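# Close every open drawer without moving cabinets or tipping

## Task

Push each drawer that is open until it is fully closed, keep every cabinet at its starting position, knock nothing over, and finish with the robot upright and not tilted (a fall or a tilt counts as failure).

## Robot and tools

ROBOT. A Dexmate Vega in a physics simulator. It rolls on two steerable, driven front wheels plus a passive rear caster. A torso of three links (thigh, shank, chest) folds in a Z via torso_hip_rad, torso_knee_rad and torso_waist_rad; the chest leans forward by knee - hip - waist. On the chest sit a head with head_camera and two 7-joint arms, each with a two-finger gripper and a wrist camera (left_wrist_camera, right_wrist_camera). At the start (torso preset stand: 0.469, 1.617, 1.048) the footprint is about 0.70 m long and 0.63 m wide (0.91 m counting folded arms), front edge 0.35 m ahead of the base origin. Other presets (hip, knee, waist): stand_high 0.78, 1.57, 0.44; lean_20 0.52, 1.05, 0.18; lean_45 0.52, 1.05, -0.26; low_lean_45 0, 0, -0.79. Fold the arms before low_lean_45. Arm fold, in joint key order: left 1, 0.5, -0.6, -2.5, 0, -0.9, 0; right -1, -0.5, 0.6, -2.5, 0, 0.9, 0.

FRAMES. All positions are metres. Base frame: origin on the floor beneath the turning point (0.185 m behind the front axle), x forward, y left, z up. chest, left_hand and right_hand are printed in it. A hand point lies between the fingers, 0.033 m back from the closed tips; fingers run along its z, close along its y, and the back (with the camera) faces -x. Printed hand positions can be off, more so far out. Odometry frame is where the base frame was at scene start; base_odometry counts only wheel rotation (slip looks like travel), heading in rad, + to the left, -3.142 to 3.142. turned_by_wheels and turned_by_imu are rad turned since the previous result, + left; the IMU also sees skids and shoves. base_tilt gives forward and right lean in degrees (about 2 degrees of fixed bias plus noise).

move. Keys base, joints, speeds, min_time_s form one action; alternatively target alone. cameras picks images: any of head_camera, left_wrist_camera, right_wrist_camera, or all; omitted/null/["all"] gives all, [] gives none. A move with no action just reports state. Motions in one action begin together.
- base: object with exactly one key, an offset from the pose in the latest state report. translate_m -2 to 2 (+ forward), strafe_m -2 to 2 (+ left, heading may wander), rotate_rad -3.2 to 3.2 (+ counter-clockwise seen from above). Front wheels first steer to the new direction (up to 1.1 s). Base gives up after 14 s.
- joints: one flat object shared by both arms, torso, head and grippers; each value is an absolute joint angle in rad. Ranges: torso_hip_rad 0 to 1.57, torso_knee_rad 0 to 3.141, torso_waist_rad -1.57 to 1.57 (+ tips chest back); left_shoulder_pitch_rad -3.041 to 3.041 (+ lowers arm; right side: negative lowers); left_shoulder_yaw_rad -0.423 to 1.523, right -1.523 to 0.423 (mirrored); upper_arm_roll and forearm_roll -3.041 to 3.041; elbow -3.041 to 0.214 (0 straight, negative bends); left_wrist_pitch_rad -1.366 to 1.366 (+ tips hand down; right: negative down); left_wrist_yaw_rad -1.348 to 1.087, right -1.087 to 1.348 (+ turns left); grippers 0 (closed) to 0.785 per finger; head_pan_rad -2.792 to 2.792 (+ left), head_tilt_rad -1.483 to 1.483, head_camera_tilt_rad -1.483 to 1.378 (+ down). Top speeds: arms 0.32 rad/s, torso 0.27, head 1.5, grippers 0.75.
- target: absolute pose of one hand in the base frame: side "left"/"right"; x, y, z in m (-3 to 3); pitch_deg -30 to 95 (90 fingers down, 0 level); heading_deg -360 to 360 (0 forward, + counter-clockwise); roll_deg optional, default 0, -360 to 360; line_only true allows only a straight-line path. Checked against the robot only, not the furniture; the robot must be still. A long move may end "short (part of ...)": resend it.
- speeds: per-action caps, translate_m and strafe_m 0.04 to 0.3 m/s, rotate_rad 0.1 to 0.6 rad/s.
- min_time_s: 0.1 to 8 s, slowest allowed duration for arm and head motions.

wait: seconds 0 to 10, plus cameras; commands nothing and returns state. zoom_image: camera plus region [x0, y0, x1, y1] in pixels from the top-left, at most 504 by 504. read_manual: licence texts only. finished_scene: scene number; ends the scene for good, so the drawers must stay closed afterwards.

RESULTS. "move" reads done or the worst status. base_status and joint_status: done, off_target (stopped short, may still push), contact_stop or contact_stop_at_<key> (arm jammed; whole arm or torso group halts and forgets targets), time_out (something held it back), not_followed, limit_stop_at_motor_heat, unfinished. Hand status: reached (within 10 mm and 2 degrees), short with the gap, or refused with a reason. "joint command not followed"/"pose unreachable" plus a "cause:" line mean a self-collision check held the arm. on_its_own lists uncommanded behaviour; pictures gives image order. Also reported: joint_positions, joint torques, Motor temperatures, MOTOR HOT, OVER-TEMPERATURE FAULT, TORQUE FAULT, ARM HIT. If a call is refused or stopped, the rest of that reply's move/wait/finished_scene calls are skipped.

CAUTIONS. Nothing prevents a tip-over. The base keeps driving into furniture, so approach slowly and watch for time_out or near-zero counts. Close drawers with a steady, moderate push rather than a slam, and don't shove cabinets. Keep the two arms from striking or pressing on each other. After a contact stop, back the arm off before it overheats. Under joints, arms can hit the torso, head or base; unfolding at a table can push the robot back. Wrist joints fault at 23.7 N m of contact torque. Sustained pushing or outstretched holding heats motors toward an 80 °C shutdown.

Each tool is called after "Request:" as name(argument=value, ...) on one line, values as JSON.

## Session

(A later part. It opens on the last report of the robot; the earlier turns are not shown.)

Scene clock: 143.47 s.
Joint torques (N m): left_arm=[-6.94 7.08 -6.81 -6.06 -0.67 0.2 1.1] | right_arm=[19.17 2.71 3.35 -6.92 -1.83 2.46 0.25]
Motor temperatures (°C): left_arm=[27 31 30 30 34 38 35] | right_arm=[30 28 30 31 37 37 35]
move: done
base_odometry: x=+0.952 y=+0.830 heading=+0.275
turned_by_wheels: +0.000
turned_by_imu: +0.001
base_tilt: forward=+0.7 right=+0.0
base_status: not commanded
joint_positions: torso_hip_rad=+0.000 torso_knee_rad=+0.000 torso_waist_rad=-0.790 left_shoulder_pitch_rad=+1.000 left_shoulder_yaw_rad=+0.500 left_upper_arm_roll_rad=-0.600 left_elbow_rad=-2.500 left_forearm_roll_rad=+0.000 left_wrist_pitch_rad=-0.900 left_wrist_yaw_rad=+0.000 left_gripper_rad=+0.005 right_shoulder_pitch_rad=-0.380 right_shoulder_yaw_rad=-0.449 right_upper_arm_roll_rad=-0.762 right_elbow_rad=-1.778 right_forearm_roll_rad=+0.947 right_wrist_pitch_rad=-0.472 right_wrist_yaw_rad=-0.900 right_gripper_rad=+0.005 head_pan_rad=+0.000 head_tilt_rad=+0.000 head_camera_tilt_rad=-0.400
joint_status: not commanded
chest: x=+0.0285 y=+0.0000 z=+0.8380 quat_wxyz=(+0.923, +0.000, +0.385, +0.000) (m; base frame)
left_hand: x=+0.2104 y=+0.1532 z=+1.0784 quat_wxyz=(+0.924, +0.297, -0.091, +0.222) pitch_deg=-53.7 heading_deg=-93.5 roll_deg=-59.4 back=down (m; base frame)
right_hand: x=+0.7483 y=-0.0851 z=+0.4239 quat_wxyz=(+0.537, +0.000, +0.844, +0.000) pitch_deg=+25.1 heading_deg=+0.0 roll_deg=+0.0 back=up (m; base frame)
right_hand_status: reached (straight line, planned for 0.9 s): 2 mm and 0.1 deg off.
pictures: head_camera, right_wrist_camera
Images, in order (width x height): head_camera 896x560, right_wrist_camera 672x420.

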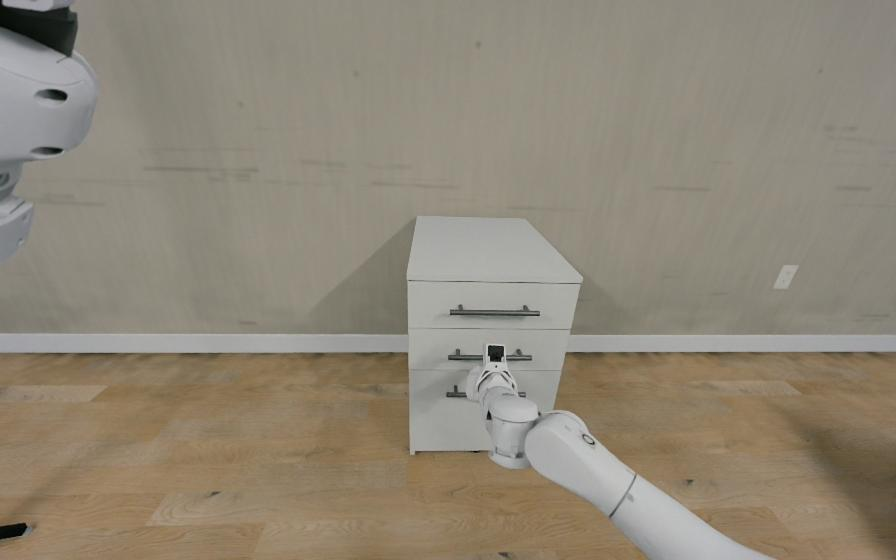

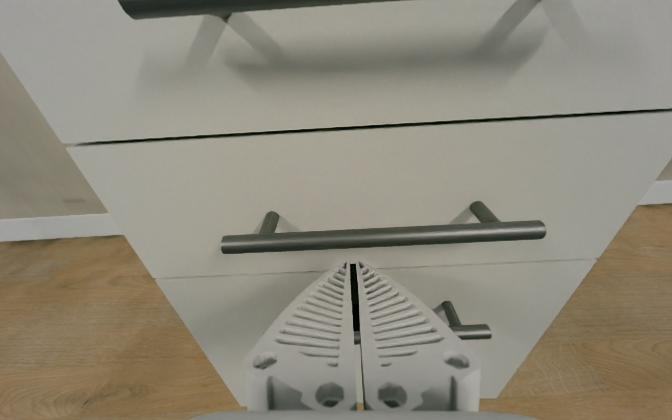

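Request:
move(target={"side":"right","x":0.72,"y":-0.085,"z":0.465,"pitch_deg":20,"heading_deg":0}, cameras=["right_wrist_camera"])

Request:
move(target={"side":"right","x":0.77,"y":-0.085,"z":0.465,"pitch_deg":20,"heading_deg":0,"line_only":true}, cameras=["head_camera","right_wrist_camera"])

Scene clock: 154.37 s.
Joint torques (N m): left_arm=[-6.49 8.33 -4.45 -5.71 -0.66 0.2 1.26] | right_arm=[7.23 -1.03 9.16 -11.3 -1.81 2.17 -0.17]
Motor temperatures (°C): left_arm=[27 31 30 30 34 38 35] | right_arm=[30 28 30 31 36 36 35]
move: done
base_odometry: x=+0.952 y=+0.830 heading=+0.275
turned_by_wheels: +0.000
turned_by_imu: +0.001
base_tilt: forward=+0.6 right=-0.1
base_status: not commanded
joint_positions: torso_hip_rad=+0.000 torso_knee_rad=+0.000 torso_waist_rad=-0.790 left_shoulder_pitch_rad=+1.000 left_shoulder_yaw_rad=+0.500 left_upper_arm_roll_rad=-0.600 left_elbow_rad=-2.500 left_forearm_roll_rad=+0.000 left_wrist_pitch_rad=-0.900 left_wrist_yaw_rad=+0.000 left_gripper_rad=+0.005 right_shoulder_pitch_rad=-0.455 right_shoulder_yaw_rad=-0.512 right_upper_arm_roll_rad=-0.762 right_elbow_rad=-1.954 right_forearm_roll_rad=+0.904 right_wrist_pitch_rad=-0.445 right_wrist_yaw_rad=-0.963 right_gripper_rad=+0.005 head_pan_rad=+0.000 head_tilt_rad=+0.000 head_camera_tilt_rad=-0.400
joint_status: not commanded
chest: x=+0.0285 y=+0.0000 z=+0.8380 quat_wxyz=(+0.923, +0.000, +0.385, +0.000) (m; base frame)
left_hand: x=+0.2104 y=+0.1532 z=+1.0784 quat_wxyz=(+0.924, +0.297, -0.091, +0.222) pitch_deg=-53.7 heading_deg=-93.5 roll_deg=-59.4 back=down (m; base frame)
right_hand: x=+0.7210 y=-0.0849 z=+0.4634 quat_wxyz=(+0.572, +0.000, +0.820, +0.000) pitch_deg=+20.2 heading_deg=+0.0 roll_deg=+0.0 back=up (m; base frame)
right_hand_status: reached (straight line, planned for 0.9 s): 2 mm and 0.2 deg off.
pictures: right_wrist_camera
Images, in order (width x height): right_wrist_camera 672x420.

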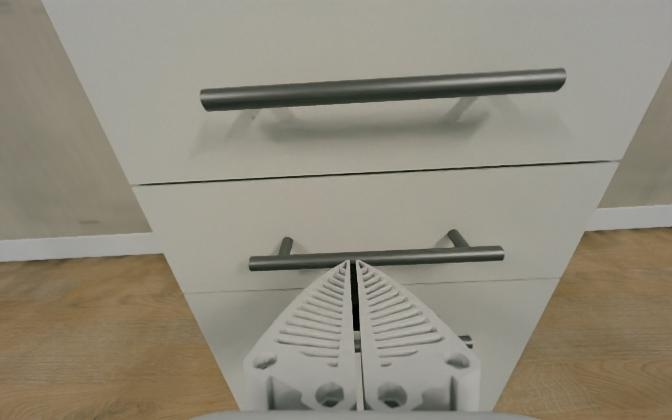

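Scene clock: 156.63 s.
Joint torques (N m): left_arm=[-8.1 5.22 -6.91 -5.41 -0.91 1.17 1.06] | right_arm=[22.18 0.91 5.3 5.33 -0.71 0.72 3.49]
Motor temperatures (°C): left_arm=[27 31 30 30 34 38 35] | right_arm=[30 28 30 31 36 36 35]
move: done
base_odometry: x=+0.952 y=+0.830 heading=+0.275
turned_by_wheels: +0.000
turned_by_imu: +0.000
base_tilt: forward=+0.6 right=-0.1
base_status: not commanded
joint_positions: torso_hip_rad=+0.000 torso_knee_rad=+0.000 torso_waist_rad=-0.790 left_shoulder_pitch_rad=+1.000 left_shoulder_yaw_rad=+0.500 left_upper_arm_roll_rad=-0.600 left_elbow_rad=-2.500 left_forearm_roll_rad=+0.000 left_wrist_pitch_rad=-0.900 left_wrist_yaw_rad=+0.000 left_gripper_rad=+0.005 right_shoulder_pitch_rad=-0.352 right_shoulder_yaw_rad=-0.450 right_upper_arm_roll_rad=-0.767 right_elbow_rad=-1.779 right_forearm_roll_rad=+0.897 right_wrist_pitch_rad=-0.429 right_wrist_yaw_rad=-0.882 right_gripper_rad=+0.005 head_pan_rad=+0.000 head_tilt_rad=+0.000 head_camera_tilt_rad=-0.400
joint_status: not commanded
chest: x=+0.0283 y=+0.0000 z=+0.8381 quat_wxyz=(+0.923, +0.000, +0.385, +0.000) (m; base frame)
left_hand: x=+0.2101 y=+0.1532 z=+1.0786 quat_wxyz=(+0.924, +0.297, -0.091, +0.222) pitch_deg=-53.7 heading_deg=-93.6 roll_deg=-59.4 back=down (m; base frame)
right_hand: x=+0.7681 y=-0.0849 z=+0.4654 quat_wxyz=(+0.574, +0.000, +0.819, +0.000) pitch_deg=+20.0 heading_deg=+0.0 roll_deg=+0.0 back=up (m; base frame)
right_hand_status: reached (straight line, planned for 0.9 s): 2 mm and 0.0 deg off.
pictures: head_camera, right_wrist_camera
Images, in order (width x height): head_camera 896x560, right_wrist_camera 672x420.

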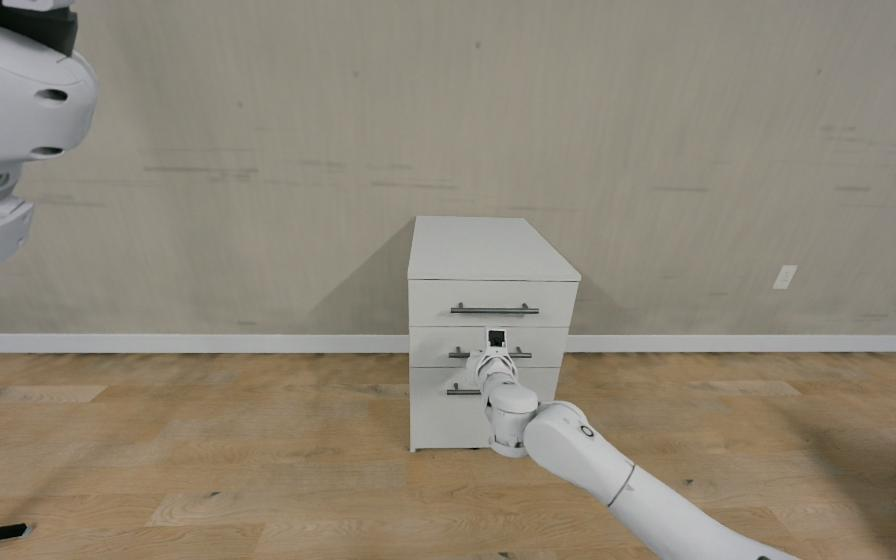

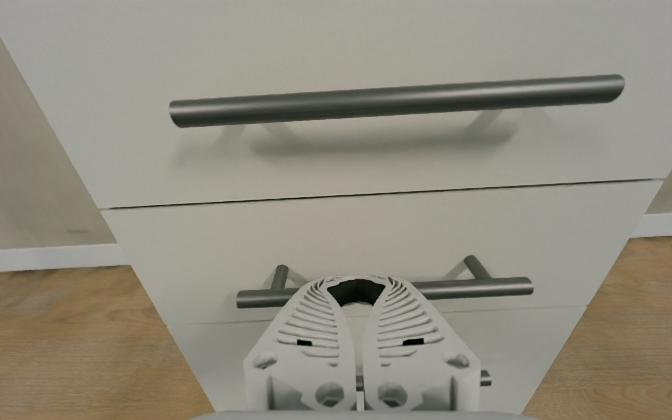

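Request:
move(base={"translate_m":-0.5}, cameras=["head_camera"])

Request:
move(base={"rotate_rad":-2.2}, cameras=[])

Request:
move(base={"translate_m":1.3}, cameras=[])

Request:
move(base={"rotate_rad":-0.93}, cameras=["head_camera"])

Scene clock: 177.50 s.
Joint torques (N m): left_arm=[-6.65 4.93 -6.29 -6.07 -0.66 0.03 1.11] | right_arm=[19.89 1.38 5.31 -6.88 -1.17 2.14 0.24]
Motor temperatures (°C): left_arm=[27 31 30 30 34 38 35] | right_arm=[31 28 30 31 35 35 35]
move: done
base_odometry: x=+0.471 y=+0.693 heading=+0.274
turned_by_wheels: -0.001
turned_by_imu: +0.000
base_tilt: forward=+0.6 right=-0.1
base_status: done
joint_positions: torso_hip_rad=+0.000 torso_knee_rad=+0.000 torso_waist_rad=-0.790 left_shoulder_pitch_rad=+1.000 left_shoulder_yaw_rad=+0.500 left_upper_arm_roll_rad=-0.600 left_elbow_rad=-2.500 left_forearm_roll_rad=+0.000 left_wrist_pitch_rad=-0.900 left_wrist_yaw_rad=+0.000 left_gripper_rad=+0.005 right_shoulder_pitch_rad=-0.348 right_shoulder_yaw_rad=-0.448 right_upper_arm_roll_rad=-0.768 right_elbow_rad=-1.772 right_forearm_roll_rad=+0.897 right_wrist_pitch_rad=-0.429 right_wrist_yaw_rad=-0.878 right_gripper_rad=+0.005 head_pan_rad=+0.000 head_tilt_rad=+0.000 head_camera_tilt_rad=-0.400
joint_status: not commanded
chest: x=+0.0286 y=+0.0000 z=+0.8380 quat_wxyz=(+0.923, +0.000, +0.385, +0.000) (m; base frame)
left_hand: x=+0.2105 y=+0.1532 z=+1.0784 quat_wxyz=(+0.924, +0.297, -0.091, +0.222) pitch_deg=-53.7 heading_deg=-93.5 roll_deg=-59.4 back=down (m; base frame)
right_hand: x=+0.7698 y=-0.0850 z=+0.4645 quat_wxyz=(+0.573, +0.000, +0.819, +0.000) pitch_deg=+20.0 heading_deg=+0.0 roll_deg=+0.0 back=up (m; base frame)
pictures: head_camera
Images, in order (width x height): head_camera 896x560.

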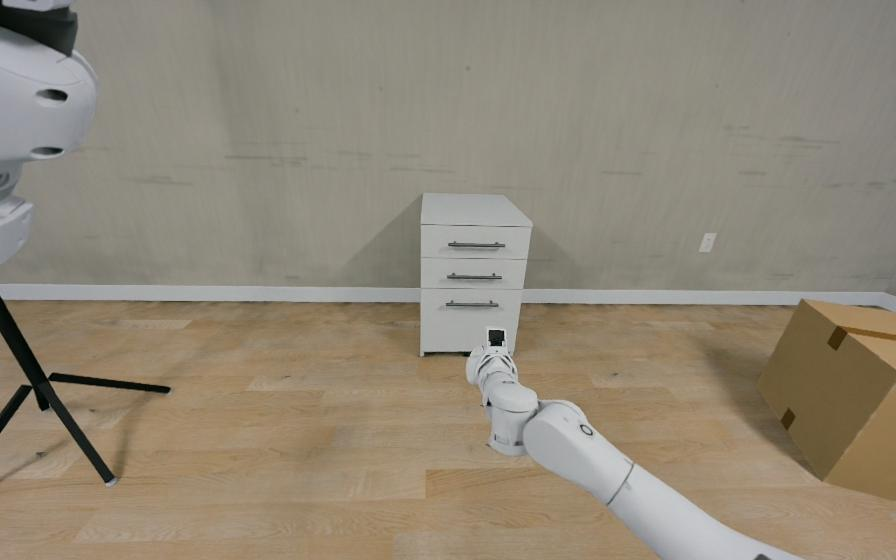

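Scene clock: 182.77 s.
Joint torques (N m): left_arm=[-5.33 11.45 -4.41 -5.66 -0.59 0.99 1.27] | right_arm=[20.5 1.27 5.53 -6.25 -1.18 1.29 0.06]
Motor temperatures (°C): left_arm=[27 31 30 30 34 38 35] | right_arm=[31 28 30 31 35 35 35]
move: done
base_odometry: x=+0.473 y=+0.693 heading=-1.929
turned_by_wheels: -2.204
turned_by_imu: -2.161
base_tilt: forward=+0.7 right=-0.1
base_status: done
joint_positions: torso_hip_rad=+0.000 torso_knee_rad=+0.000 torso_waist_rad=-0.790 left_shoulder_pitch_rad=+1.000 left_shoulder_yaw_rad=+0.500 left_upper_arm_roll_rad=-0.600 left_elbow_rad=-2.500 left_forearm_roll_rad=+0.000 left_wrist_pitch_rad=-0.900 left_wrist_yaw_rad=+0.000 left_gripper_rad=+0.005 right_shoulder_pitch_rad=-0.348 right_shoulder_yaw_rad=-0.448 right_upper_arm_roll_rad=-0.768 right_elbow_rad=-1.772 right_forearm_roll_rad=+0.897 right_wrist_pitch_rad=-0.429 right_wrist_yaw_rad=-0.878 right_gripper_rad=+0.005 head_pan_rad=+0.000 head_tilt_rad=+0.000 head_camera_tilt_rad=-0.400
joint_status: not commanded
chest: x=+0.0286 y=+0.0000 z=+0.8380 quat_wxyz=(+0.923, +0.000, +0.385, +0.000) (m; base frame)
left_hand: x=+0.2105 y=+0.1532 z=+1.0784 quat_wxyz=(+0.924, +0.297, -0.091, +0.222) pitch_deg=-53.7 heading_deg=-93.5 roll_deg=-59.4 back=down (m; base frame)
right_hand: x=+0.7698 y=-0.0850 z=+0.4645 quat_wxyz=(+0.573, +0.000, +0.819, +0.000) pitch_deg=+20.0 heading_deg=+0.0 roll_deg=+0.0 back=up (m; base frame)
pictures: none
No camera images: "cameras" was empty.

Scene clock: 188.87 s.
Joint torques (N m): left_arm=[-4.48 6.08 -4.48 -4.33 -0.53 1.3 1.03] | right_arm=[20.15 1.5 5.44 -7.17 -1.18 2.27 0.21]
Motor temperatures (°C): left_arm=[27 31 30 30 34 38 35] | right_arm=[32 28 30 31 35 35 35]
move: done
base_odometry: x=+0.020 y=-0.526 heading=-1.930
turned_by_wheels: +0.000
turned_by_imu: +0.002
base_tilt: forward=+0.7 right=-0.1
base_status: done
joint_positions: torso_hip_rad=+0.000 torso_knee_rad=+0.000 torso_waist_rad=-0.790 left_shoulder_pitch_rad=+1.000 left_shoulder_yaw_rad=+0.500 left_upper_arm_roll_rad=-0.600 left_elbow_rad=-2.500 left_forearm_roll_rad=+0.000 left_wrist_pitch_rad=-0.900 left_wrist_yaw_rad=+0.000 left_gripper_rad=+0.005 right_shoulder_pitch_rad=-0.348 right_shoulder_yaw_rad=-0.448 right_upper_arm_roll_rad=-0.768 right_elbow_rad=-1.772 right_forearm_roll_rad=+0.897 right_wrist_pitch_rad=-0.429 right_wrist_yaw_rad=-0.878 right_gripper_rad=+0.005 head_pan_rad=+0.000 head_tilt_rad=+0.000 head_camera_tilt_rad=-0.400
joint_status: not commanded
chest: x=+0.0286 y=+0.0000 z=+0.8380 quat_wxyz=(+0.923, +0.000, +0.385, +0.000) (m; base frame)
left_hand: x=+0.2105 y=+0.1532 z=+1.0784 quat_wxyz=(+0.924, +0.297, -0.091, +0.222) pitch_deg=-53.7 heading_deg=-93.5 roll_deg=-59.4 back=down (m; base frame)
right_hand: x=+0.7698 y=-0.0850 z=+0.4645 quat_wxyz=(+0.573, +0.000, +0.819, +0.000) pitch_deg=+20.0 heading_deg=+0.0 roll_deg=+0.0 back=up (m; base frame)
pictures: none
No camera images: "cameras" was empty.

Scene clock: 191.97 s.
Joint torques (N m): left_arm=[-3.65 6.55 -5.87 -4.55 -1.13 1.31 1.36] | right_arm=[20.68 0.83 5.52 -7.48 -1.26 2.02 0.11]
Motor temperatures (°C): left_arm=[27 31 30 30 34 38 35] | right_arm=[32 28 30 31 35 35 35]
move: done
base_odometry: x=+0.020 y=-0.527 heading=-2.861
turned_by_wheels: -0.931
turned_by_imu: -0.914
base_tilt: forward=+0.7 right=+0.0
base_status: done
joint_positions: torso_hip_rad=+0.000 torso_knee_rad=+0.000 torso_waist_rad=-0.790 left_shoulder_pitch_rad=+1.000 left_shoulder_yaw_rad=+0.500 left_upper_arm_roll_rad=-0.600 left_elbow_rad=-2.500 left_forearm_roll_rad=+0.000 left_wrist_pitch_rad=-0.900 left_wrist_yaw_rad=+0.000 left_gripper_rad=+0.005 right_shoulder_pitch_rad=-0.348 right_shoulder_yaw_rad=-0.448 right_upper_arm_roll_rad=-0.768 right_elbow_rad=-1.772 right_forearm_roll_rad=+0.897 right_wrist_pitch_rad=-0.429 right_wrist_yaw_rad=-0.878 right_gripper_rad=+0.005 head_pan_rad=+0.000 head_tilt_rad=+0.000 head_camera_tilt_rad=-0.400
joint_status: not commanded
chest: x=+0.0286 y=+0.0000 z=+0.8380 quat_wxyz=(+0.923, +0.000, +0.385, +0.000) (m; base frame)
left_hand: x=+0.2105 y=+0.1532 z=+1.0784 quat_wxyz=(+0.924, +0.297, -0.091, +0.222) pitch_deg=-53.7 heading_deg=-93.5 roll_deg=-59.4 back=down (m; base frame)
right_hand: x=+0.7698 y=-0.0850 z=+0.4645 quat_wxyz=(+0.573, +0.000, +0.819, +0.000) pitch_deg=+20.0 heading_deg=+0.0 roll_deg=+0.0 back=up (m; base frame)
pictures: head_camera
Images, in order (width x height): head_camera 896x560.

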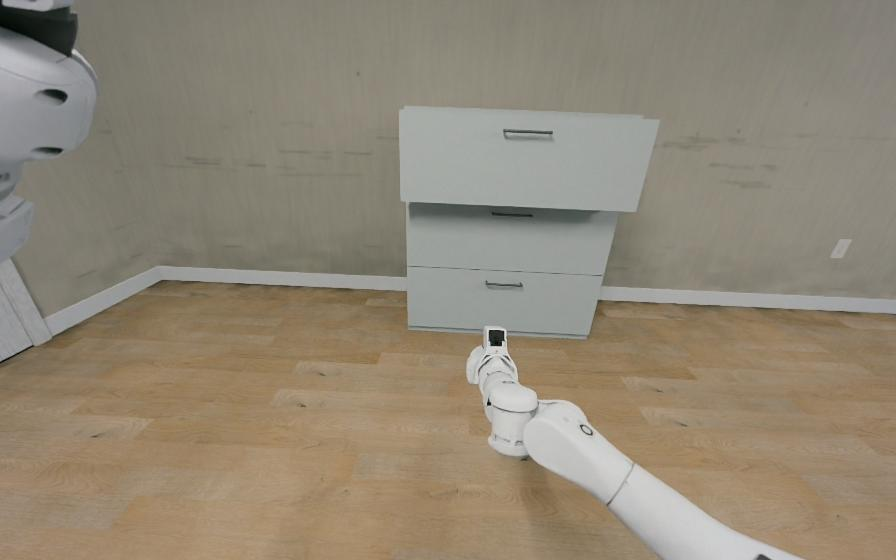

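Request:
move(base={"rotate_rad":-0.12}, cameras=[])

Request:
move(target={"side":"right","x":0.72,"y":-0.03,"z":0.84,"pitch_deg":0,"heading_deg":0}, cameras=["head_camera"])

Request:
move(base={"translate_m":0.5}, cameras=["head_camera","right_wrist_camera"])

Scene clock: 205.13 s.
Joint torques (N m): left_arm=[-5.5 8.13 -5.71 -3.93 -0.34 0.87 0.97] | right_arm=[20.54 1.87 5.55 -6.48 -1.33 2.13 0.18]
Motor temperatures (°C): left_arm=[27 31 30 30 34 38 35] | right_arm=[32 28 30 31 35 35 35]
move: done
base_odometry: x=+0.020 y=-0.527 heading=-2.981
turned_by_wheels: -0.120
turned_by_imu: -0.117
base_tilt: forward=+0.7 right=-0.1
base_status: done
joint_positions: torso_hip_rad=+0.000 torso_knee_rad=+0.000 torso_waist_rad=-0.790 left_shoulder_pitch_rad=+1.000 left_shoulder_yaw_rad=+0.500 left_upper_arm_roll_rad=-0.600 left_elbow_rad=-2.500 left_forearm_roll_rad=+0.000 left_wrist_pitch_rad=-0.900 left_wrist_yaw_rad=+0.000 left_gripper_rad=+0.005 right_shoulder_pitch_rad=-0.348 right_shoulder_yaw_rad=-0.448 right_upper_arm_roll_rad=-0.768 right_elbow_rad=-1.772 right_forearm_roll_rad=+0.897 right_wrist_pitch_rad=-0.429 right_wrist_yaw_rad=-0.878 right_gripper_rad=+0.005 head_pan_rad=+0.000 head_tilt_rad=+0.000 head_camera_tilt_rad=-0.400
joint_status: not commanded
chest: x=+0.0286 y=+0.0000 z=+0.8380 quat_wxyz=(+0.923, +0.000, +0.385, +0.000) (m; base frame)
left_hand: x=+0.2105 y=+0.1532 z=+1.0784 quat_wxyz=(+0.924, +0.297, -0.091, +0.222) pitch_deg=-53.7 heading_deg=-93.5 roll_deg=-59.4 back=down (m; base frame)
right_hand: x=+0.7698 y=-0.0850 z=+0.4645 quat_wxyz=(+0.573, +0.000, +0.819, +0.000) pitch_deg=+20.0 heading_deg=+0.0 roll_deg=+0.0 back=up (m; base frame)
pictures: none
No camera images: "cameras" was empty.

Scene clock: 209.60 s.
Joint torques (N m): left_arm=[-6.16 8.25 -5.42 -4.87 -0.31 1.92 1.24] | right_arm=[20.75 7.48 7.32 -8.96 -1.15 1.69 -0.18]
Motor temperatures (°C): left_arm=[27 31 30 30 34 38 35] | right_arm=[32 28 30 31 35 35 35]
move: done
base_odometry: x=+0.020 y=-0.527 heading=-2.981
turned_by_wheels: +0.000
turned_by_imu: +0.001
base_tilt: forward=+0.7 right=-0.1
base_status: not commanded
joint_positions: torso_hip_rad=+0.000 torso_knee_rad=+0.000 torso_waist_rad=-0.790 left_shoulder_pitch_rad=+1.000 left_shoulder_yaw_rad=+0.500 left_upper_arm_roll_rad=-0.600 left_elbow_rad=-2.500 left_forearm_roll_rad=+0.000 left_wrist_pitch_rad=-0.900 left_wrist_yaw_rad=+0.000 left_gripper_rad=+0.005 right_shoulder_pitch_rad=-0.177 right_shoulder_yaw_rad=-0.008 right_upper_arm_roll_rad=-0.506 right_elbow_rad=-2.253 right_forearm_roll_rad=+0.714 right_wrist_pitch_rad=-1.126 right_wrist_yaw_rad=-1.087 right_gripper_rad=+0.005 head_pan_rad=+0.000 head_tilt_rad=+0.000 head_camera_tilt_rad=-0.400
joint_status: not commanded
chest: x=+0.0286 y=+0.0000 z=+0.8380 quat_wxyz=(+0.923, +0.000, +0.385, +0.000) (m; base frame)
left_hand: x=+0.2105 y=+0.1532 z=+1.0784 quat_wxyz=(+0.924, +0.297, -0.091, +0.222) pitch_deg=-53.7 heading_deg=-93.5 roll_deg=-59.4 back=down (m; base frame)
right_hand: x=+0.7206 y=-0.0296 z=+0.8367 quat_wxyz=(+0.706, -0.001, +0.708, +0.000) pitch_deg=+0.2 heading_deg=+0.1 roll_deg=+0.0 back=up (m; base frame)
right_hand_status: reached (straight line, planned for 2.9 s): 3 mm and 0.2 deg off.
pictures: head_camera
Images, in order (width x height): head_camera 896x560.

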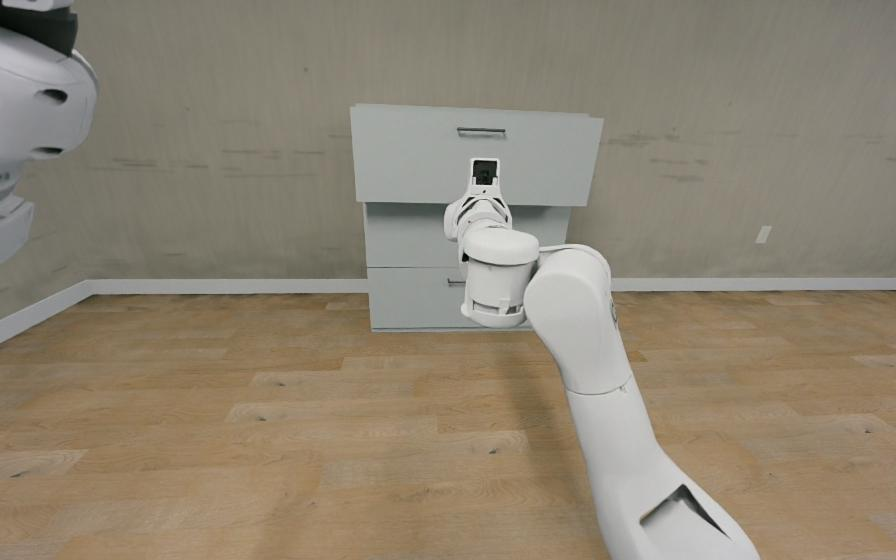

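Scene clock: 213.03 s.
Joint torques (N m): left_arm=[-5.45 8.08 -5.6 -3.79 -0.96 0.18 0.9] | right_arm=[20.66 6.96 6.6 -9.11 -1.19 1.56 -0.15]
Motor temperatures (°C): left_arm=[27 31 30 30 34 38 35] | right_arm=[32 28 30 31 35 35 35]
move: done
base_odometry: x=-0.474 y=-0.608 heading=-2.982
turned_by_wheels: -0.001
turned_by_imu: +0.001
base_tilt: forward=+0.7 right=-0.1
base_status: done
joint_positions: torso_hip_rad=+0.000 torso_knee_rad=+0.000 torso_waist_rad=-0.790 left_shoulder_pitch_rad=+1.000 left_shoulder_yaw_rad=+0.500 left_upper_arm_roll_rad=-0.600 left_elbow_rad=-2.500 left_forearm_roll_rad=+0.000 left_wrist_pitch_rad=-0.900 left_wrist_yaw_rad=+0.000 left_gripper_rad=+0.005 right_shoulder_pitch_rad=-0.175 right_shoulder_yaw_rad=-0.003 right_upper_arm_roll_rad=-0.505 right_elbow_rad=-2.255 right_forearm_roll_rad=+0.712 right_wrist_pitch_rad=-1.132 right_wrist_yaw_rad=-1.087 right_gripper_rad=+0.005 head_pan_rad=+0.000 head_tilt_rad=+0.000 head_camera_tilt_rad=-0.400
joint_status: not commanded
chest: x=+0.0286 y=+0.0000 z=+0.8380 quat_wxyz=(+0.923, +0.000, +0.385, +0.000) (m; base frame)
left_hand: x=+0.2106 y=+0.1532 z=+1.0784 quat_wxyz=(+0.924, +0.297, -0.091, +0.222) pitch_deg=-53.7 heading_deg=-93.5 roll_deg=-59.4 back=down (m; base frame)
right_hand: x=+0.7200 y=-0.0297 z=+0.8394 quat_wxyz=(+0.707, +0.000, +0.707, +0.000) pitch_deg=+0.0 heading_deg=+0.0 roll_deg=+0.0 back=up (m; base frame)
pictures: head_camera, right_wrist_camera
Images, in order (width x height): head_camera 896x560, right_wrist_camera 672x420.

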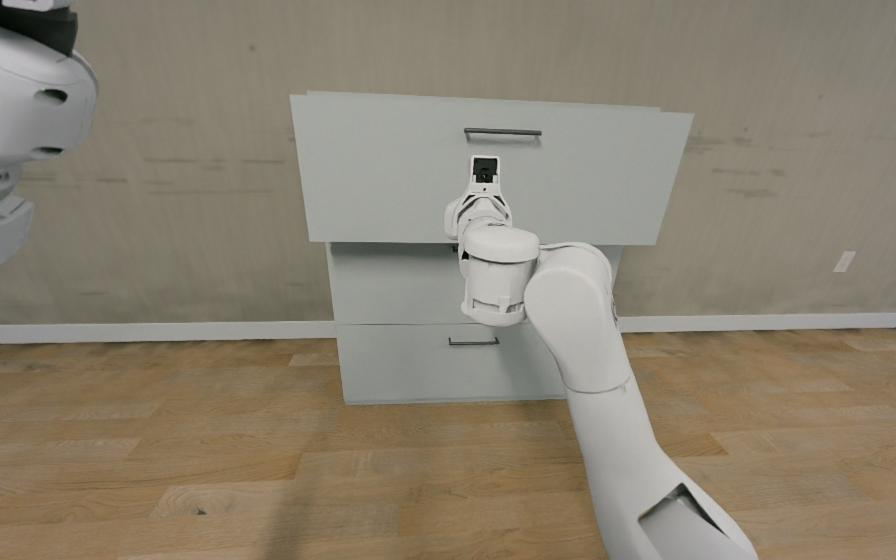

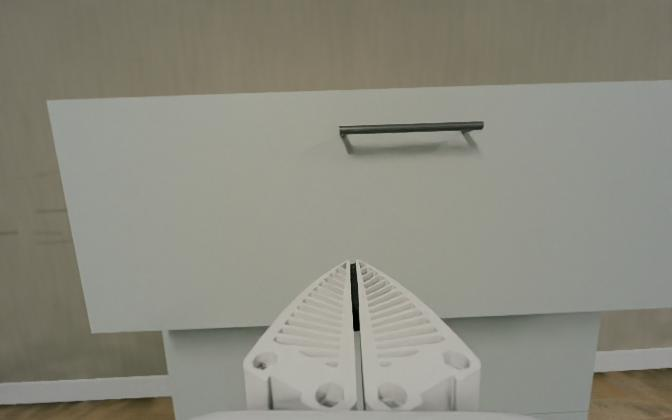

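Request:
move(base={"translate_m":0.22}, speeds={"translate_m":0.08}, cameras=["head_camera","right_wrist_camera"])

Scene clock: 220.90 s.
Joint torques (N m): left_arm=[-3 7.53 -8.86 -5.14 -0.64 1.41 0.75] | right_arm=[19.58 5.22 6.82 -5.03 -1.27 2.02 -0.19]
Motor temperatures (°C): left_arm=[27 31 30 30 34 38 35] | right_arm=[32 28 30 32 34 35 35]
move: done
base_odometry: x=-0.691 y=-0.644 heading=-2.982
turned_by_wheels: -0.001
turned_by_imu: +0.001
base_tilt: forward=+0.7 right=-0.1
base_status: done
joint_positions: torso_hip_rad=+0.000 torso_knee_rad=+0.000 torso_waist_rad=-0.790 left_shoulder_pitch_rad=+1.000 left_shoulder_yaw_rad=+0.500 left_upper_arm_roll_rad=-0.600 left_elbow_rad=-2.500 left_forearm_roll_rad=+0.000 left_wrist_pitch_rad=-0.900 left_wrist_yaw_rad=+0.000 left_gripper_rad=+0.005 right_shoulder_pitch_rad=-0.175 right_shoulder_yaw_rad=-0.002 right_upper_arm_roll_rad=-0.505 right_elbow_rad=-2.255 right_forearm_roll_rad=+0.712 right_wrist_pitch_rad=-1.133 right_wrist_yaw_rad=-1.087 right_gripper_rad=+0.005 head_pan_rad=+0.000 head_tilt_rad=+0.000 head_camera_tilt_rad=-0.400
joint_status: not commanded
chest: x=+0.0285 y=+0.0000 z=+0.8380 quat_wxyz=(+0.923, +0.000, +0.385, +0.000) (m; base frame)
left_hand: x=+0.2105 y=+0.1532 z=+1.0784 quat_wxyz=(+0.924, +0.297, -0.091, +0.222) pitch_deg=-53.7 heading_deg=-93.5 roll_deg=-59.4 back=down (m; base frame)
right_hand: x=+0.7199 y=-0.0296 z=+0.8397 quat_wxyz=(+0.707, +0.000, +0.707, +0.000) pitch_deg=+0.0 heading_deg=+0.0 roll_deg=+0.0 back=up (m; base frame)
pictures: head_camera, right_wrist_camera
Images, in order (width x height): head_camera 896x560, right_wrist_camera 672x420.

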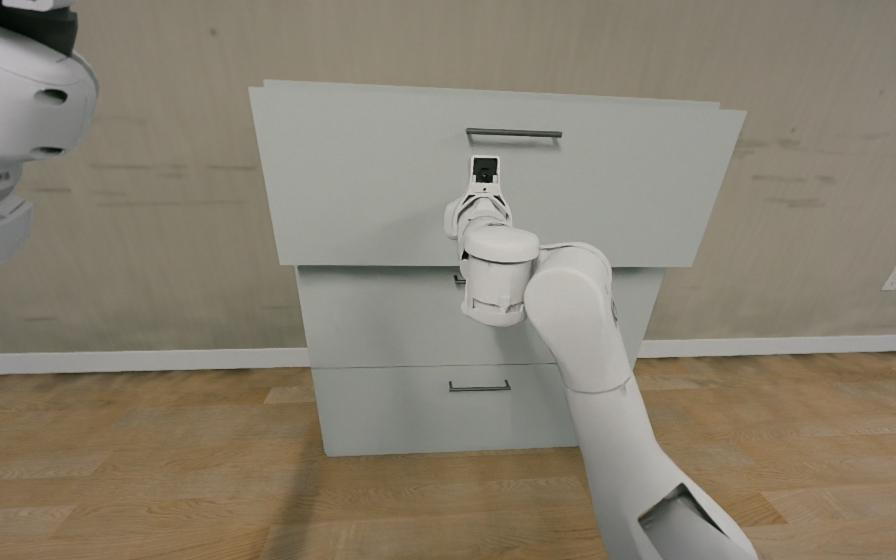

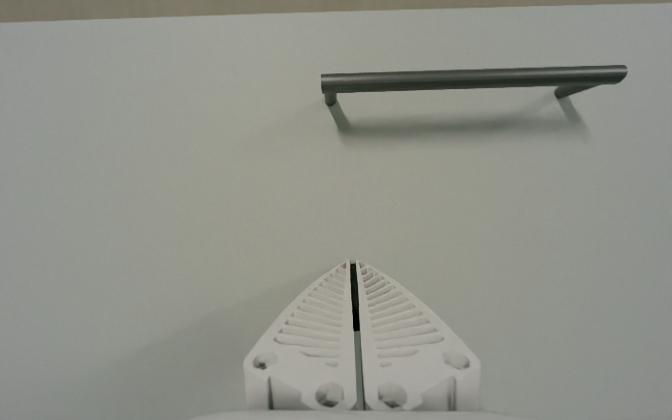

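Request:
move(target={"side":"right","x":0.69,"y":-0.13,"z":0.84,"pitch_deg":0,"heading_deg":0}, cameras=[])

Request:
move(target={"side":"right","x":0.79,"y":-0.13,"z":0.84,"pitch_deg":0,"heading_deg":0,"line_only":true}, cameras=["head_camera","right_wrist_camera"])

Scene clock: 232.03 s.
Joint torques (N m): left_arm=[-3.88 7.26 -6.76 -4.93 -0.71 1.11 1.16] | right_arm=[7.5 -0.43 6.45 -8.23 -0.36 1.71 0.13]
Motor temperatures (°C): left_arm=[27 31 30 30 34 38 35] | right_arm=[32 28 30 31 34 35 35]
move: done
base_odometry: x=-0.691 y=-0.644 heading=-2.982
turned_by_wheels: +0.000
turned_by_imu: +0.001
base_tilt: forward=+0.7 right=+0.0
base_status: not commanded
joint_positions: torso_hip_rad=+0.000 torso_knee_rad=+0.000 torso_waist_rad=-0.790 left_shoulder_pitch_rad=+1.000 left_shoulder_yaw_rad=+0.500 left_upper_arm_roll_rad=-0.600 left_elbow_rad=-2.500 left_forearm_roll_rad=+0.000 left_wrist_pitch_rad=-0.900 left_wrist_yaw_rad=+0.000 left_gripper_rad=+0.005 right_shoulder_pitch_rad=-0.290 right_shoulder_yaw_rad=-0.115 right_upper_arm_roll_rad=-0.226 right_elbow_rad=-2.502 right_forearm_roll_rad=+0.871 right_wrist_pitch_rad=-1.299 right_wrist_yaw_rad=-1.001 right_gripper_rad=+0.005 head_pan_rad=+0.000 head_tilt_rad=+0.000 head_camera_tilt_rad=-0.400
joint_status: not commanded
chest: x=+0.0285 y=+0.0000 z=+0.8380 quat_wxyz=(+0.923, +0.000, +0.385, +0.000) (m; base frame)
left_hand: x=+0.2105 y=+0.1532 z=+1.0784 quat_wxyz=(+0.924, +0.297, -0.091, +0.222) pitch_deg=-53.7 heading_deg=-93.5 roll_deg=-59.4 back=down (m; base frame)
right_hand: x=+0.6909 y=-0.1280 z=+0.8398 quat_wxyz=(+0.707, +0.000, +0.707, +0.000) pitch_deg=+0.0 heading_deg=+0.0 roll_deg=+0.0 back=up (m; base frame)
right_hand_status: reached (straight line, planned for 1.3 s): 2 mm and 0.0 deg off.
pictures: none
No camera images: "cameras" was empty.

Scene clock: 235.00 s.
Joint torques (N m): left_arm=[-3.17 4.05 -6.63 -4.59 -1.15 1.26 1.24] | right_arm=[23.45 -1.7 3.36 -1.22 -3.37 2.67 -0.72]
Motor temperatures (°C): left_arm=[27 31 30 30 34 38 35] | right_arm=[32 28 30 31 34 35 35]
move: done
base_odometry: x=-0.691 y=-0.644 heading=-2.982
turned_by_wheels: +0.000
turned_by_imu: +0.000
base_tilt: forward=+0.6 right=-0.1
base_status: not commanded
joint_positions: torso_hip_rad=+0.000 torso_knee_rad=+0.000 torso_waist_rad=-0.790 left_shoulder_pitch_rad=+1.000 left_shoulder_yaw_rad=+0.500 left_upper_arm_roll_rad=-0.600 left_elbow_rad=-2.500 left_forearm_roll_rad=+0.000 left_wrist_pitch_rad=-0.900 left_wrist_yaw_rad=+0.000 left_gripper_rad=+0.005 right_shoulder_pitch_rad=-0.138 right_shoulder_yaw_rad=-0.226 right_upper_arm_roll_rad=-0.303 right_elbow_rad=-2.150 right_forearm_roll_rad=+0.761 right_wrist_pitch_rad=-1.038 right_wrist_yaw_rad=-0.804 right_gripper_rad=+0.005 head_pan_rad=+0.000 head_tilt_rad=+0.000 head_camera_tilt_rad=-0.400
joint_status: not commanded
chest: x=+0.0285 y=+0.0000 z=+0.8380 quat_wxyz=(+0.923, +0.000, +0.385, +0.000) (m; base frame)
left_hand: x=+0.2104 y=+0.1532 z=+1.0784 quat_wxyz=(+0.924, +0.297, -0.091, +0.222) pitch_deg=-53.7 heading_deg=-93.5 roll_deg=-59.4 back=down (m; base frame)
right_hand: x=+0.7882 y=-0.1294 z=+0.8395 quat_wxyz=(+0.707, +0.000, +0.707, +0.001) pitch_deg=+0.1 heading_deg=+0.1 roll_deg=+0.0 back=up (m; base frame)
right_hand_status: reached (straight line, planned for 1.5 s): 2 mm and 0.1 deg off.
pictures: head_camera, right_wrist_camera
Images, in order (width x height): head_camera 896x560, right_wrist_camera 672x420.

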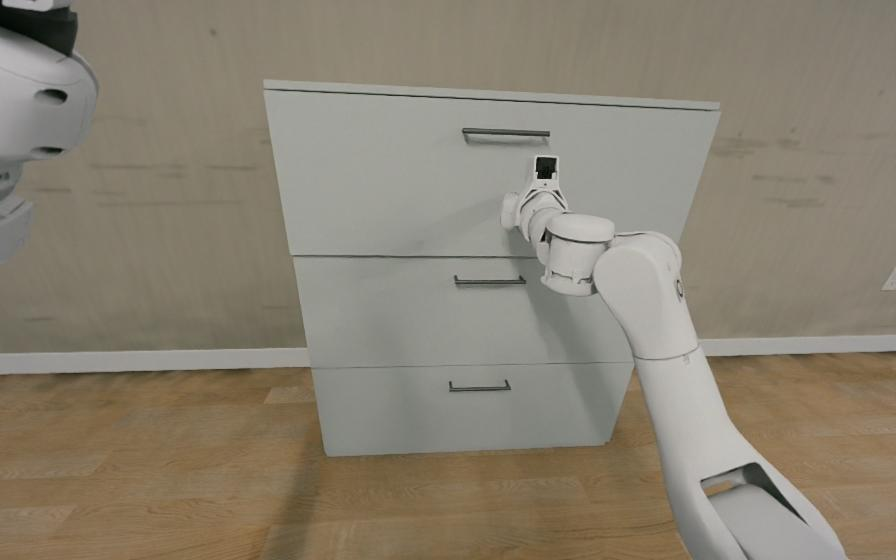

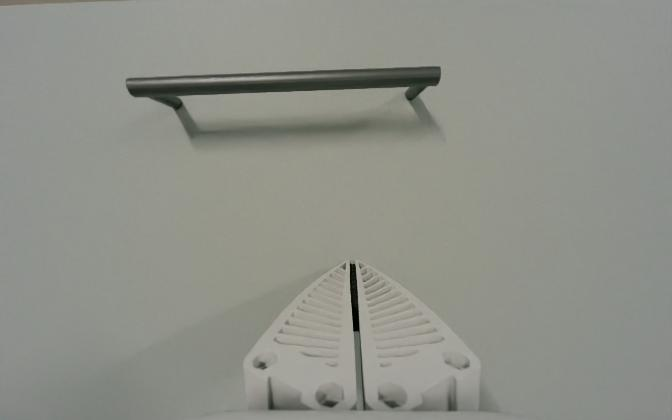

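Request:
move(target={"side":"right","x":0.805,"y":-0.13,"z":0.84,"pitch_deg":0,"heading_deg":0,"line_only":true}, cameras=["head_camera","right_wrist_camera"])

Request:
zoom_image(camera="head_camera", region=[250, 60, 490, 210])

Request:
zoom_image(camera="head_camera", region=[260, 220, 420, 320])

Scene clock: 241.50 s.
Joint torques (N m): left_arm=[-6.69 6.38 -8.04 -5.31 -1.43 1.38 1.06] | right_arm=[25.32 -2.08 3.39 5.89 -3.19 3.83 0.62]
Motor temperatures (°C): left_arm=[27 31 30 30 34 38 35] | right_arm=[32 28 30 31 35 35 35]
move: done
base_odometry: x=-0.691 y=-0.644 heading=-2.982
turned_by_wheels: +0.000
turned_by_imu: +0.000
base_tilt: forward=+0.6 right=-0.1
base_status: not commanded
joint_positions: torso_hip_rad=+0.000 torso_knee_rad=+0.000 torso_waist_rad=-0.790 left_shoulder_pitch_rad=+1.000 left_shoulder_yaw_rad=+0.500 left_upper_arm_roll_rad=-0.600 left_elbow_rad=-2.500 left_forearm_roll_rad=+0.000 left_wrist_pitch_rad=-0.900 left_wrist_yaw_rad=+0.000 left_gripper_rad=+0.005 right_shoulder_pitch_rad=-0.111 right_shoulder_yaw_rad=-0.233 right_upper_arm_roll_rad=-0.316 right_elbow_rad=-2.091 right_forearm_roll_rad=+0.744 right_wrist_pitch_rad=-1.001 right_wrist_yaw_rad=-0.775 right_gripper_rad=+0.005 head_pan_rad=+0.000 head_tilt_rad=+0.000 head_camera_tilt_rad=-0.400
joint_status: not commanded
chest: x=+0.0284 y=+0.0000 z=+0.8380 quat_wxyz=(+0.923, +0.000, +0.385, +0.000) (m; base frame)
left_hand: x=+0.2103 y=+0.1532 z=+1.0784 quat_wxyz=(+0.924, +0.297, -0.091, +0.222) pitch_deg=-53.7 heading_deg=-93.5 roll_deg=-59.4 back=down (m; base frame)
right_hand: x=+0.8030 y=-0.1296 z=+0.8398 quat_wxyz=(+0.707, +0.000, +0.707, +0.000) pitch_deg=+0.0 heading_deg=+0.1 roll_deg=+0.0 back=up (m; base frame)
right_hand_status: reached (straight line, planned for 0.5 s): 2 mm and 0.1 deg off.
pictures: head_camera, right_wrist_camera
Images, in order (width x height): head_camera 896x560, right_wrist_camera 672x420.

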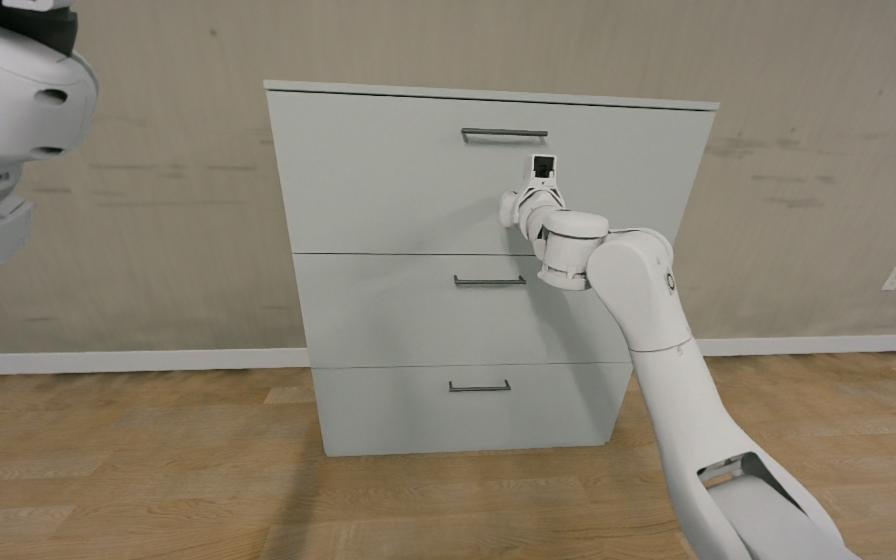

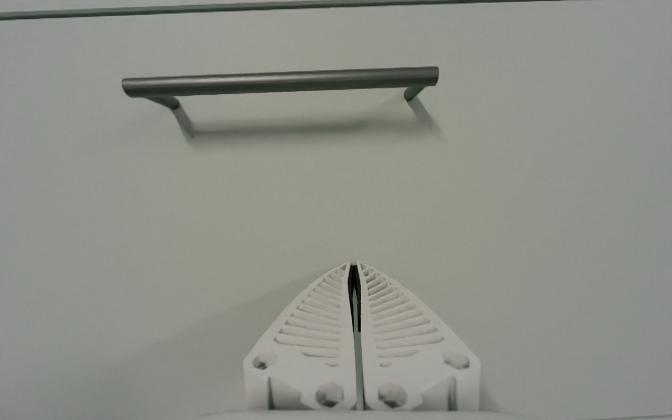

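Scaled by 2.100 from the camera's 896x560 image, which has a finer 960x600 frame.

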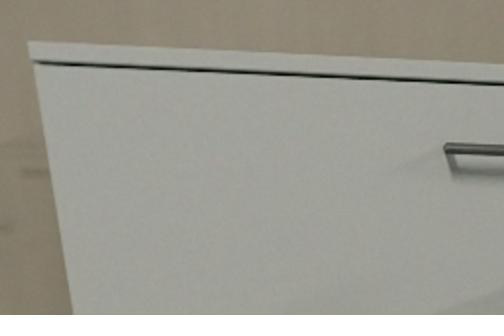

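Scaled by 3.150 from the camera's 896x560 image, which has a finer 960x600 frame.

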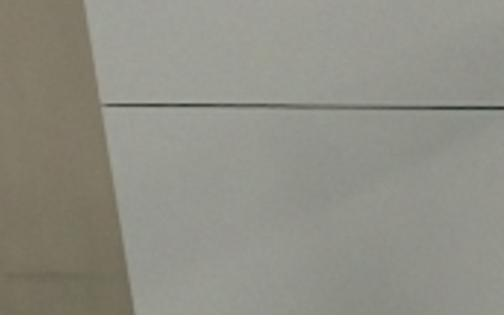

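Request:
move(base={"translate_m":-0.45}, cameras=["head_camera"])

Request:
move(base={"rotate_rad":-1.36}, cameras=["head_camera"])

Scene clock: 250.40 s.
Joint torques (N m): left_arm=[-5.34 6.96 -7.88 -5.93 -1.11 0.22 1.21] | right_arm=[21.87 -0.38 4.28 -4.98 -1.26 2.27 0.11]
Motor temperatures (°C): left_arm=[27 31 30 30 34 38 35] | right_arm=[33 28 30 31 35 35 35]
move: done
base_odometry: x=-0.247 y=-0.571 heading=-2.983
turned_by_wheels: -0.001
turned_by_imu: +0.000
base_tilt: forward=+0.7 right=-0.1
base_status: done
joint_positions: torso_hip_rad=+0.000 torso_knee_rad=+0.000 torso_waist_rad=-0.790 left_shoulder_pitch_rad=+1.000 left_shoulder_yaw_rad=+0.500 left_upper_arm_roll_rad=-0.600 left_elbow_rad=-2.500 left_forearm_roll_rad=+0.000 left_wrist_pitch_rad=-0.900 left_wrist_yaw_rad=+0.000 left_gripper_rad=+0.005 right_shoulder_pitch_rad=-0.108 right_shoulder_yaw_rad=-0.234 right_upper_arm_roll_rad=-0.318 right_elbow_rad=-2.083 right_forearm_roll_rad=+0.742 right_wrist_pitch_rad=-0.997 right_wrist_yaw_rad=-0.772 right_gripper_rad=+0.005 head_pan_rad=+0.000 head_tilt_rad=+0.000 head_camera_tilt_rad=-0.400
joint_status: not commanded
chest: x=+0.0286 y=+0.0000 z=+0.8380 quat_wxyz=(+0.923, +0.000, +0.385, +0.000) (m; base frame)
left_hand: x=+0.2105 y=+0.1532 z=+1.0784 quat_wxyz=(+0.924, +0.297, -0.091, +0.222) pitch_deg=-53.7 heading_deg=-93.5 roll_deg=-59.4 back=down (m; base frame)
right_hand: x=+0.8050 y=-0.1299 z=+0.8394 quat_wxyz=(+0.707, +0.000, +0.707, +0.000) pitch_deg=+0.1 heading_deg=+0.0 roll_deg=+0.0 back=up (m; base frame)
pictures: head_camera
Images, in order (width x height): head_camera 896x560.

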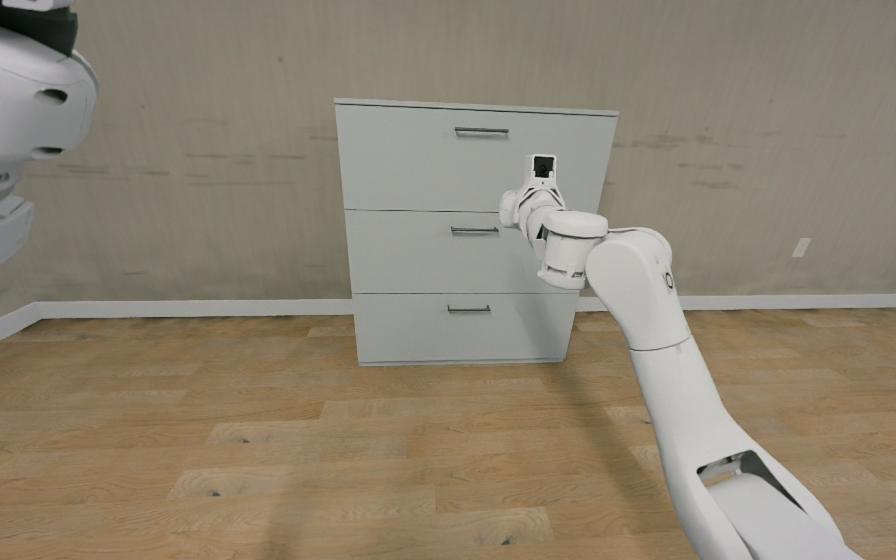

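Scene clock: 254.27 s.
Joint torques (N m): left_arm=[-5.57 7.76 -4.81 -6.54 -1.14 0.38 0.55] | right_arm=[22.03 0.49 4.36 -4.13 -1.1 2.56 0.15]
Motor temperatures (°C): left_arm=[27 31 30 30 34 38 35] | right_arm=[33 28 30 31 35 35 35]
move: done
base_odometry: x=-0.248 y=-0.572 heading=+1.938
turned_by_wheels: -1.362
turned_by_imu: -1.336
base_tilt: forward=+0.7 right=-0.1
base_status: done
joint_positions: torso_hip_rad=+0.000 torso_knee_rad=+0.000 torso_waist_rad=-0.790 left_shoulder_pitch_rad=+1.000 left_shoulder_yaw_rad=+0.500 left_upper_arm_roll_rad=-0.600 left_elbow_rad=-2.500 left_forearm_roll_rad=+0.000 left_wrist_pitch_rad=-0.900 left_wrist_yaw_rad=+0.000 left_gripper_rad=+0.005 right_shoulder_pitch_rad=-0.108 right_shoulder_yaw_rad=-0.234 right_upper_arm_roll_rad=-0.318 right_elbow_rad=-2.083 right_forearm_roll_rad=+0.742 right_wrist_pitch_rad=-0.997 right_wrist_yaw_rad=-0.772 right_gripper_rad=+0.005 head_pan_rad=+0.000 head_tilt_rad=+0.000 head_camera_tilt_rad=-0.400
joint_status: not commanded
chest: x=+0.0286 y=+0.0000 z=+0.8380 quat_wxyz=(+0.923, +0.000, +0.385, +0.000) (m; base frame)
left_hand: x=+0.2105 y=+0.1532 z=+1.0784 quat_wxyz=(+0.924, +0.297, -0.091, +0.222) pitch_deg=-53.7 heading_deg=-93.5 roll_deg=-59.4 back=down (m; base frame)
right_hand: x=+0.8050 y=-0.1299 z=+0.8394 quat_wxyz=(+0.707, +0.000, +0.707, +0.000) pitch_deg=+0.0 heading_deg=+0.0 roll_deg=+0.0 back=up (m; base frame)
pictures: head_camera
Images, in order (width x height): head_camera 896x560.

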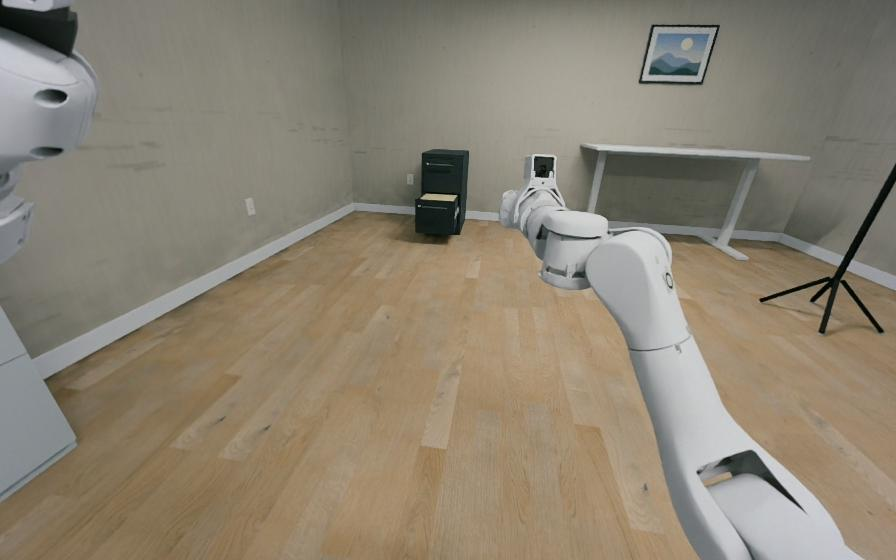

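Request:
move(base={"translate_m":1.9}, cameras=["head_camera"])

Request:
zoom_image(camera="head_camera", region=[340, 120, 540, 360])

Scene clock: 266.20 s.
Joint torques (N m): left_arm=[-6.39 6.83 -6.4 -6.33 -0.79 1.41 1.17] | right_arm=[22.32 -0.5 4.6 -5.91 -1.18 2.08 0.16]
Motor temperatures (°C): left_arm=[27 31 30 30 34 38 35] | right_arm=[33 28 30 31 34 35 35]
move: done
base_odometry: x=-0.934 y=+1.200 heading=+1.938
turned_by_wheels: +0.000
turned_by_imu: +0.003
base_tilt: forward=+0.7 right=-0.1
base_status: done
joint_positions: torso_hip_rad=+0.000 torso_knee_rad=+0.000 torso_waist_rad=-0.790 left_shoulder_pitch_rad=+1.000 left_shoulder_yaw_rad=+0.500 left_upper_arm_roll_rad=-0.600 left_elbow_rad=-2.500 left_forearm_roll_rad=+0.000 left_wrist_pitch_rad=-0.900 left_wrist_yaw_rad=+0.000 left_gripper_rad=+0.005 right_shoulder_pitch_rad=-0.108 right_shoulder_yaw_rad=-0.234 right_upper_arm_roll_rad=-0.318 right_elbow_rad=-2.083 right_forearm_roll_rad=+0.742 right_wrist_pitch_rad=-0.997 right_wrist_yaw_rad=-0.772 right_gripper_rad=+0.005 head_pan_rad=+0.000 head_tilt_rad=+0.000 head_camera_tilt_rad=-0.400
joint_status: not commanded
chest: x=+0.0286 y=+0.0000 z=+0.8380 quat_wxyz=(+0.923, +0.000, +0.385, +0.000) (m; base frame)
left_hand: x=+0.2106 y=+0.1532 z=+1.0784 quat_wxyz=(+0.924, +0.297, -0.091, +0.222) pitch_deg=-53.7 heading_deg=-93.5 roll_deg=-59.4 back=down (m; base frame)
right_hand: x=+0.8051 y=-0.1299 z=+0.8394 quat_wxyz=(+0.707, +0.000, +0.707, +0.000) pitch_deg=+0.1 heading_deg=+0.0 roll_deg=+0.0 back=up (m; base frame)
pictures: head_camera
Images, in order (width x height): head_camera 896x560.

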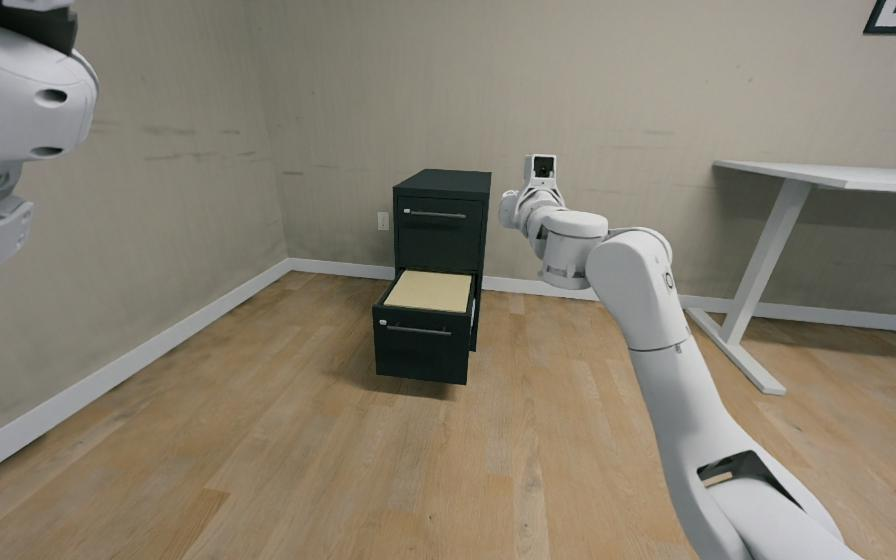

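Scaled by 2.100 from the camera's 896x560 image, which has a finer 960x600 frame.

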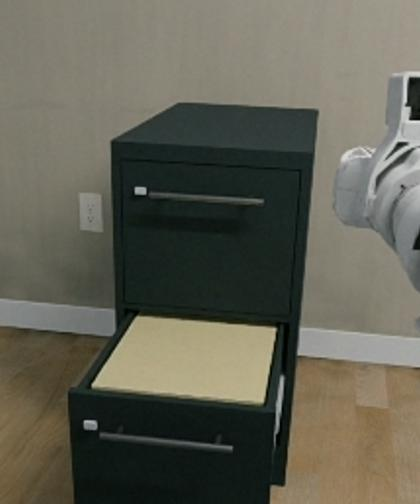

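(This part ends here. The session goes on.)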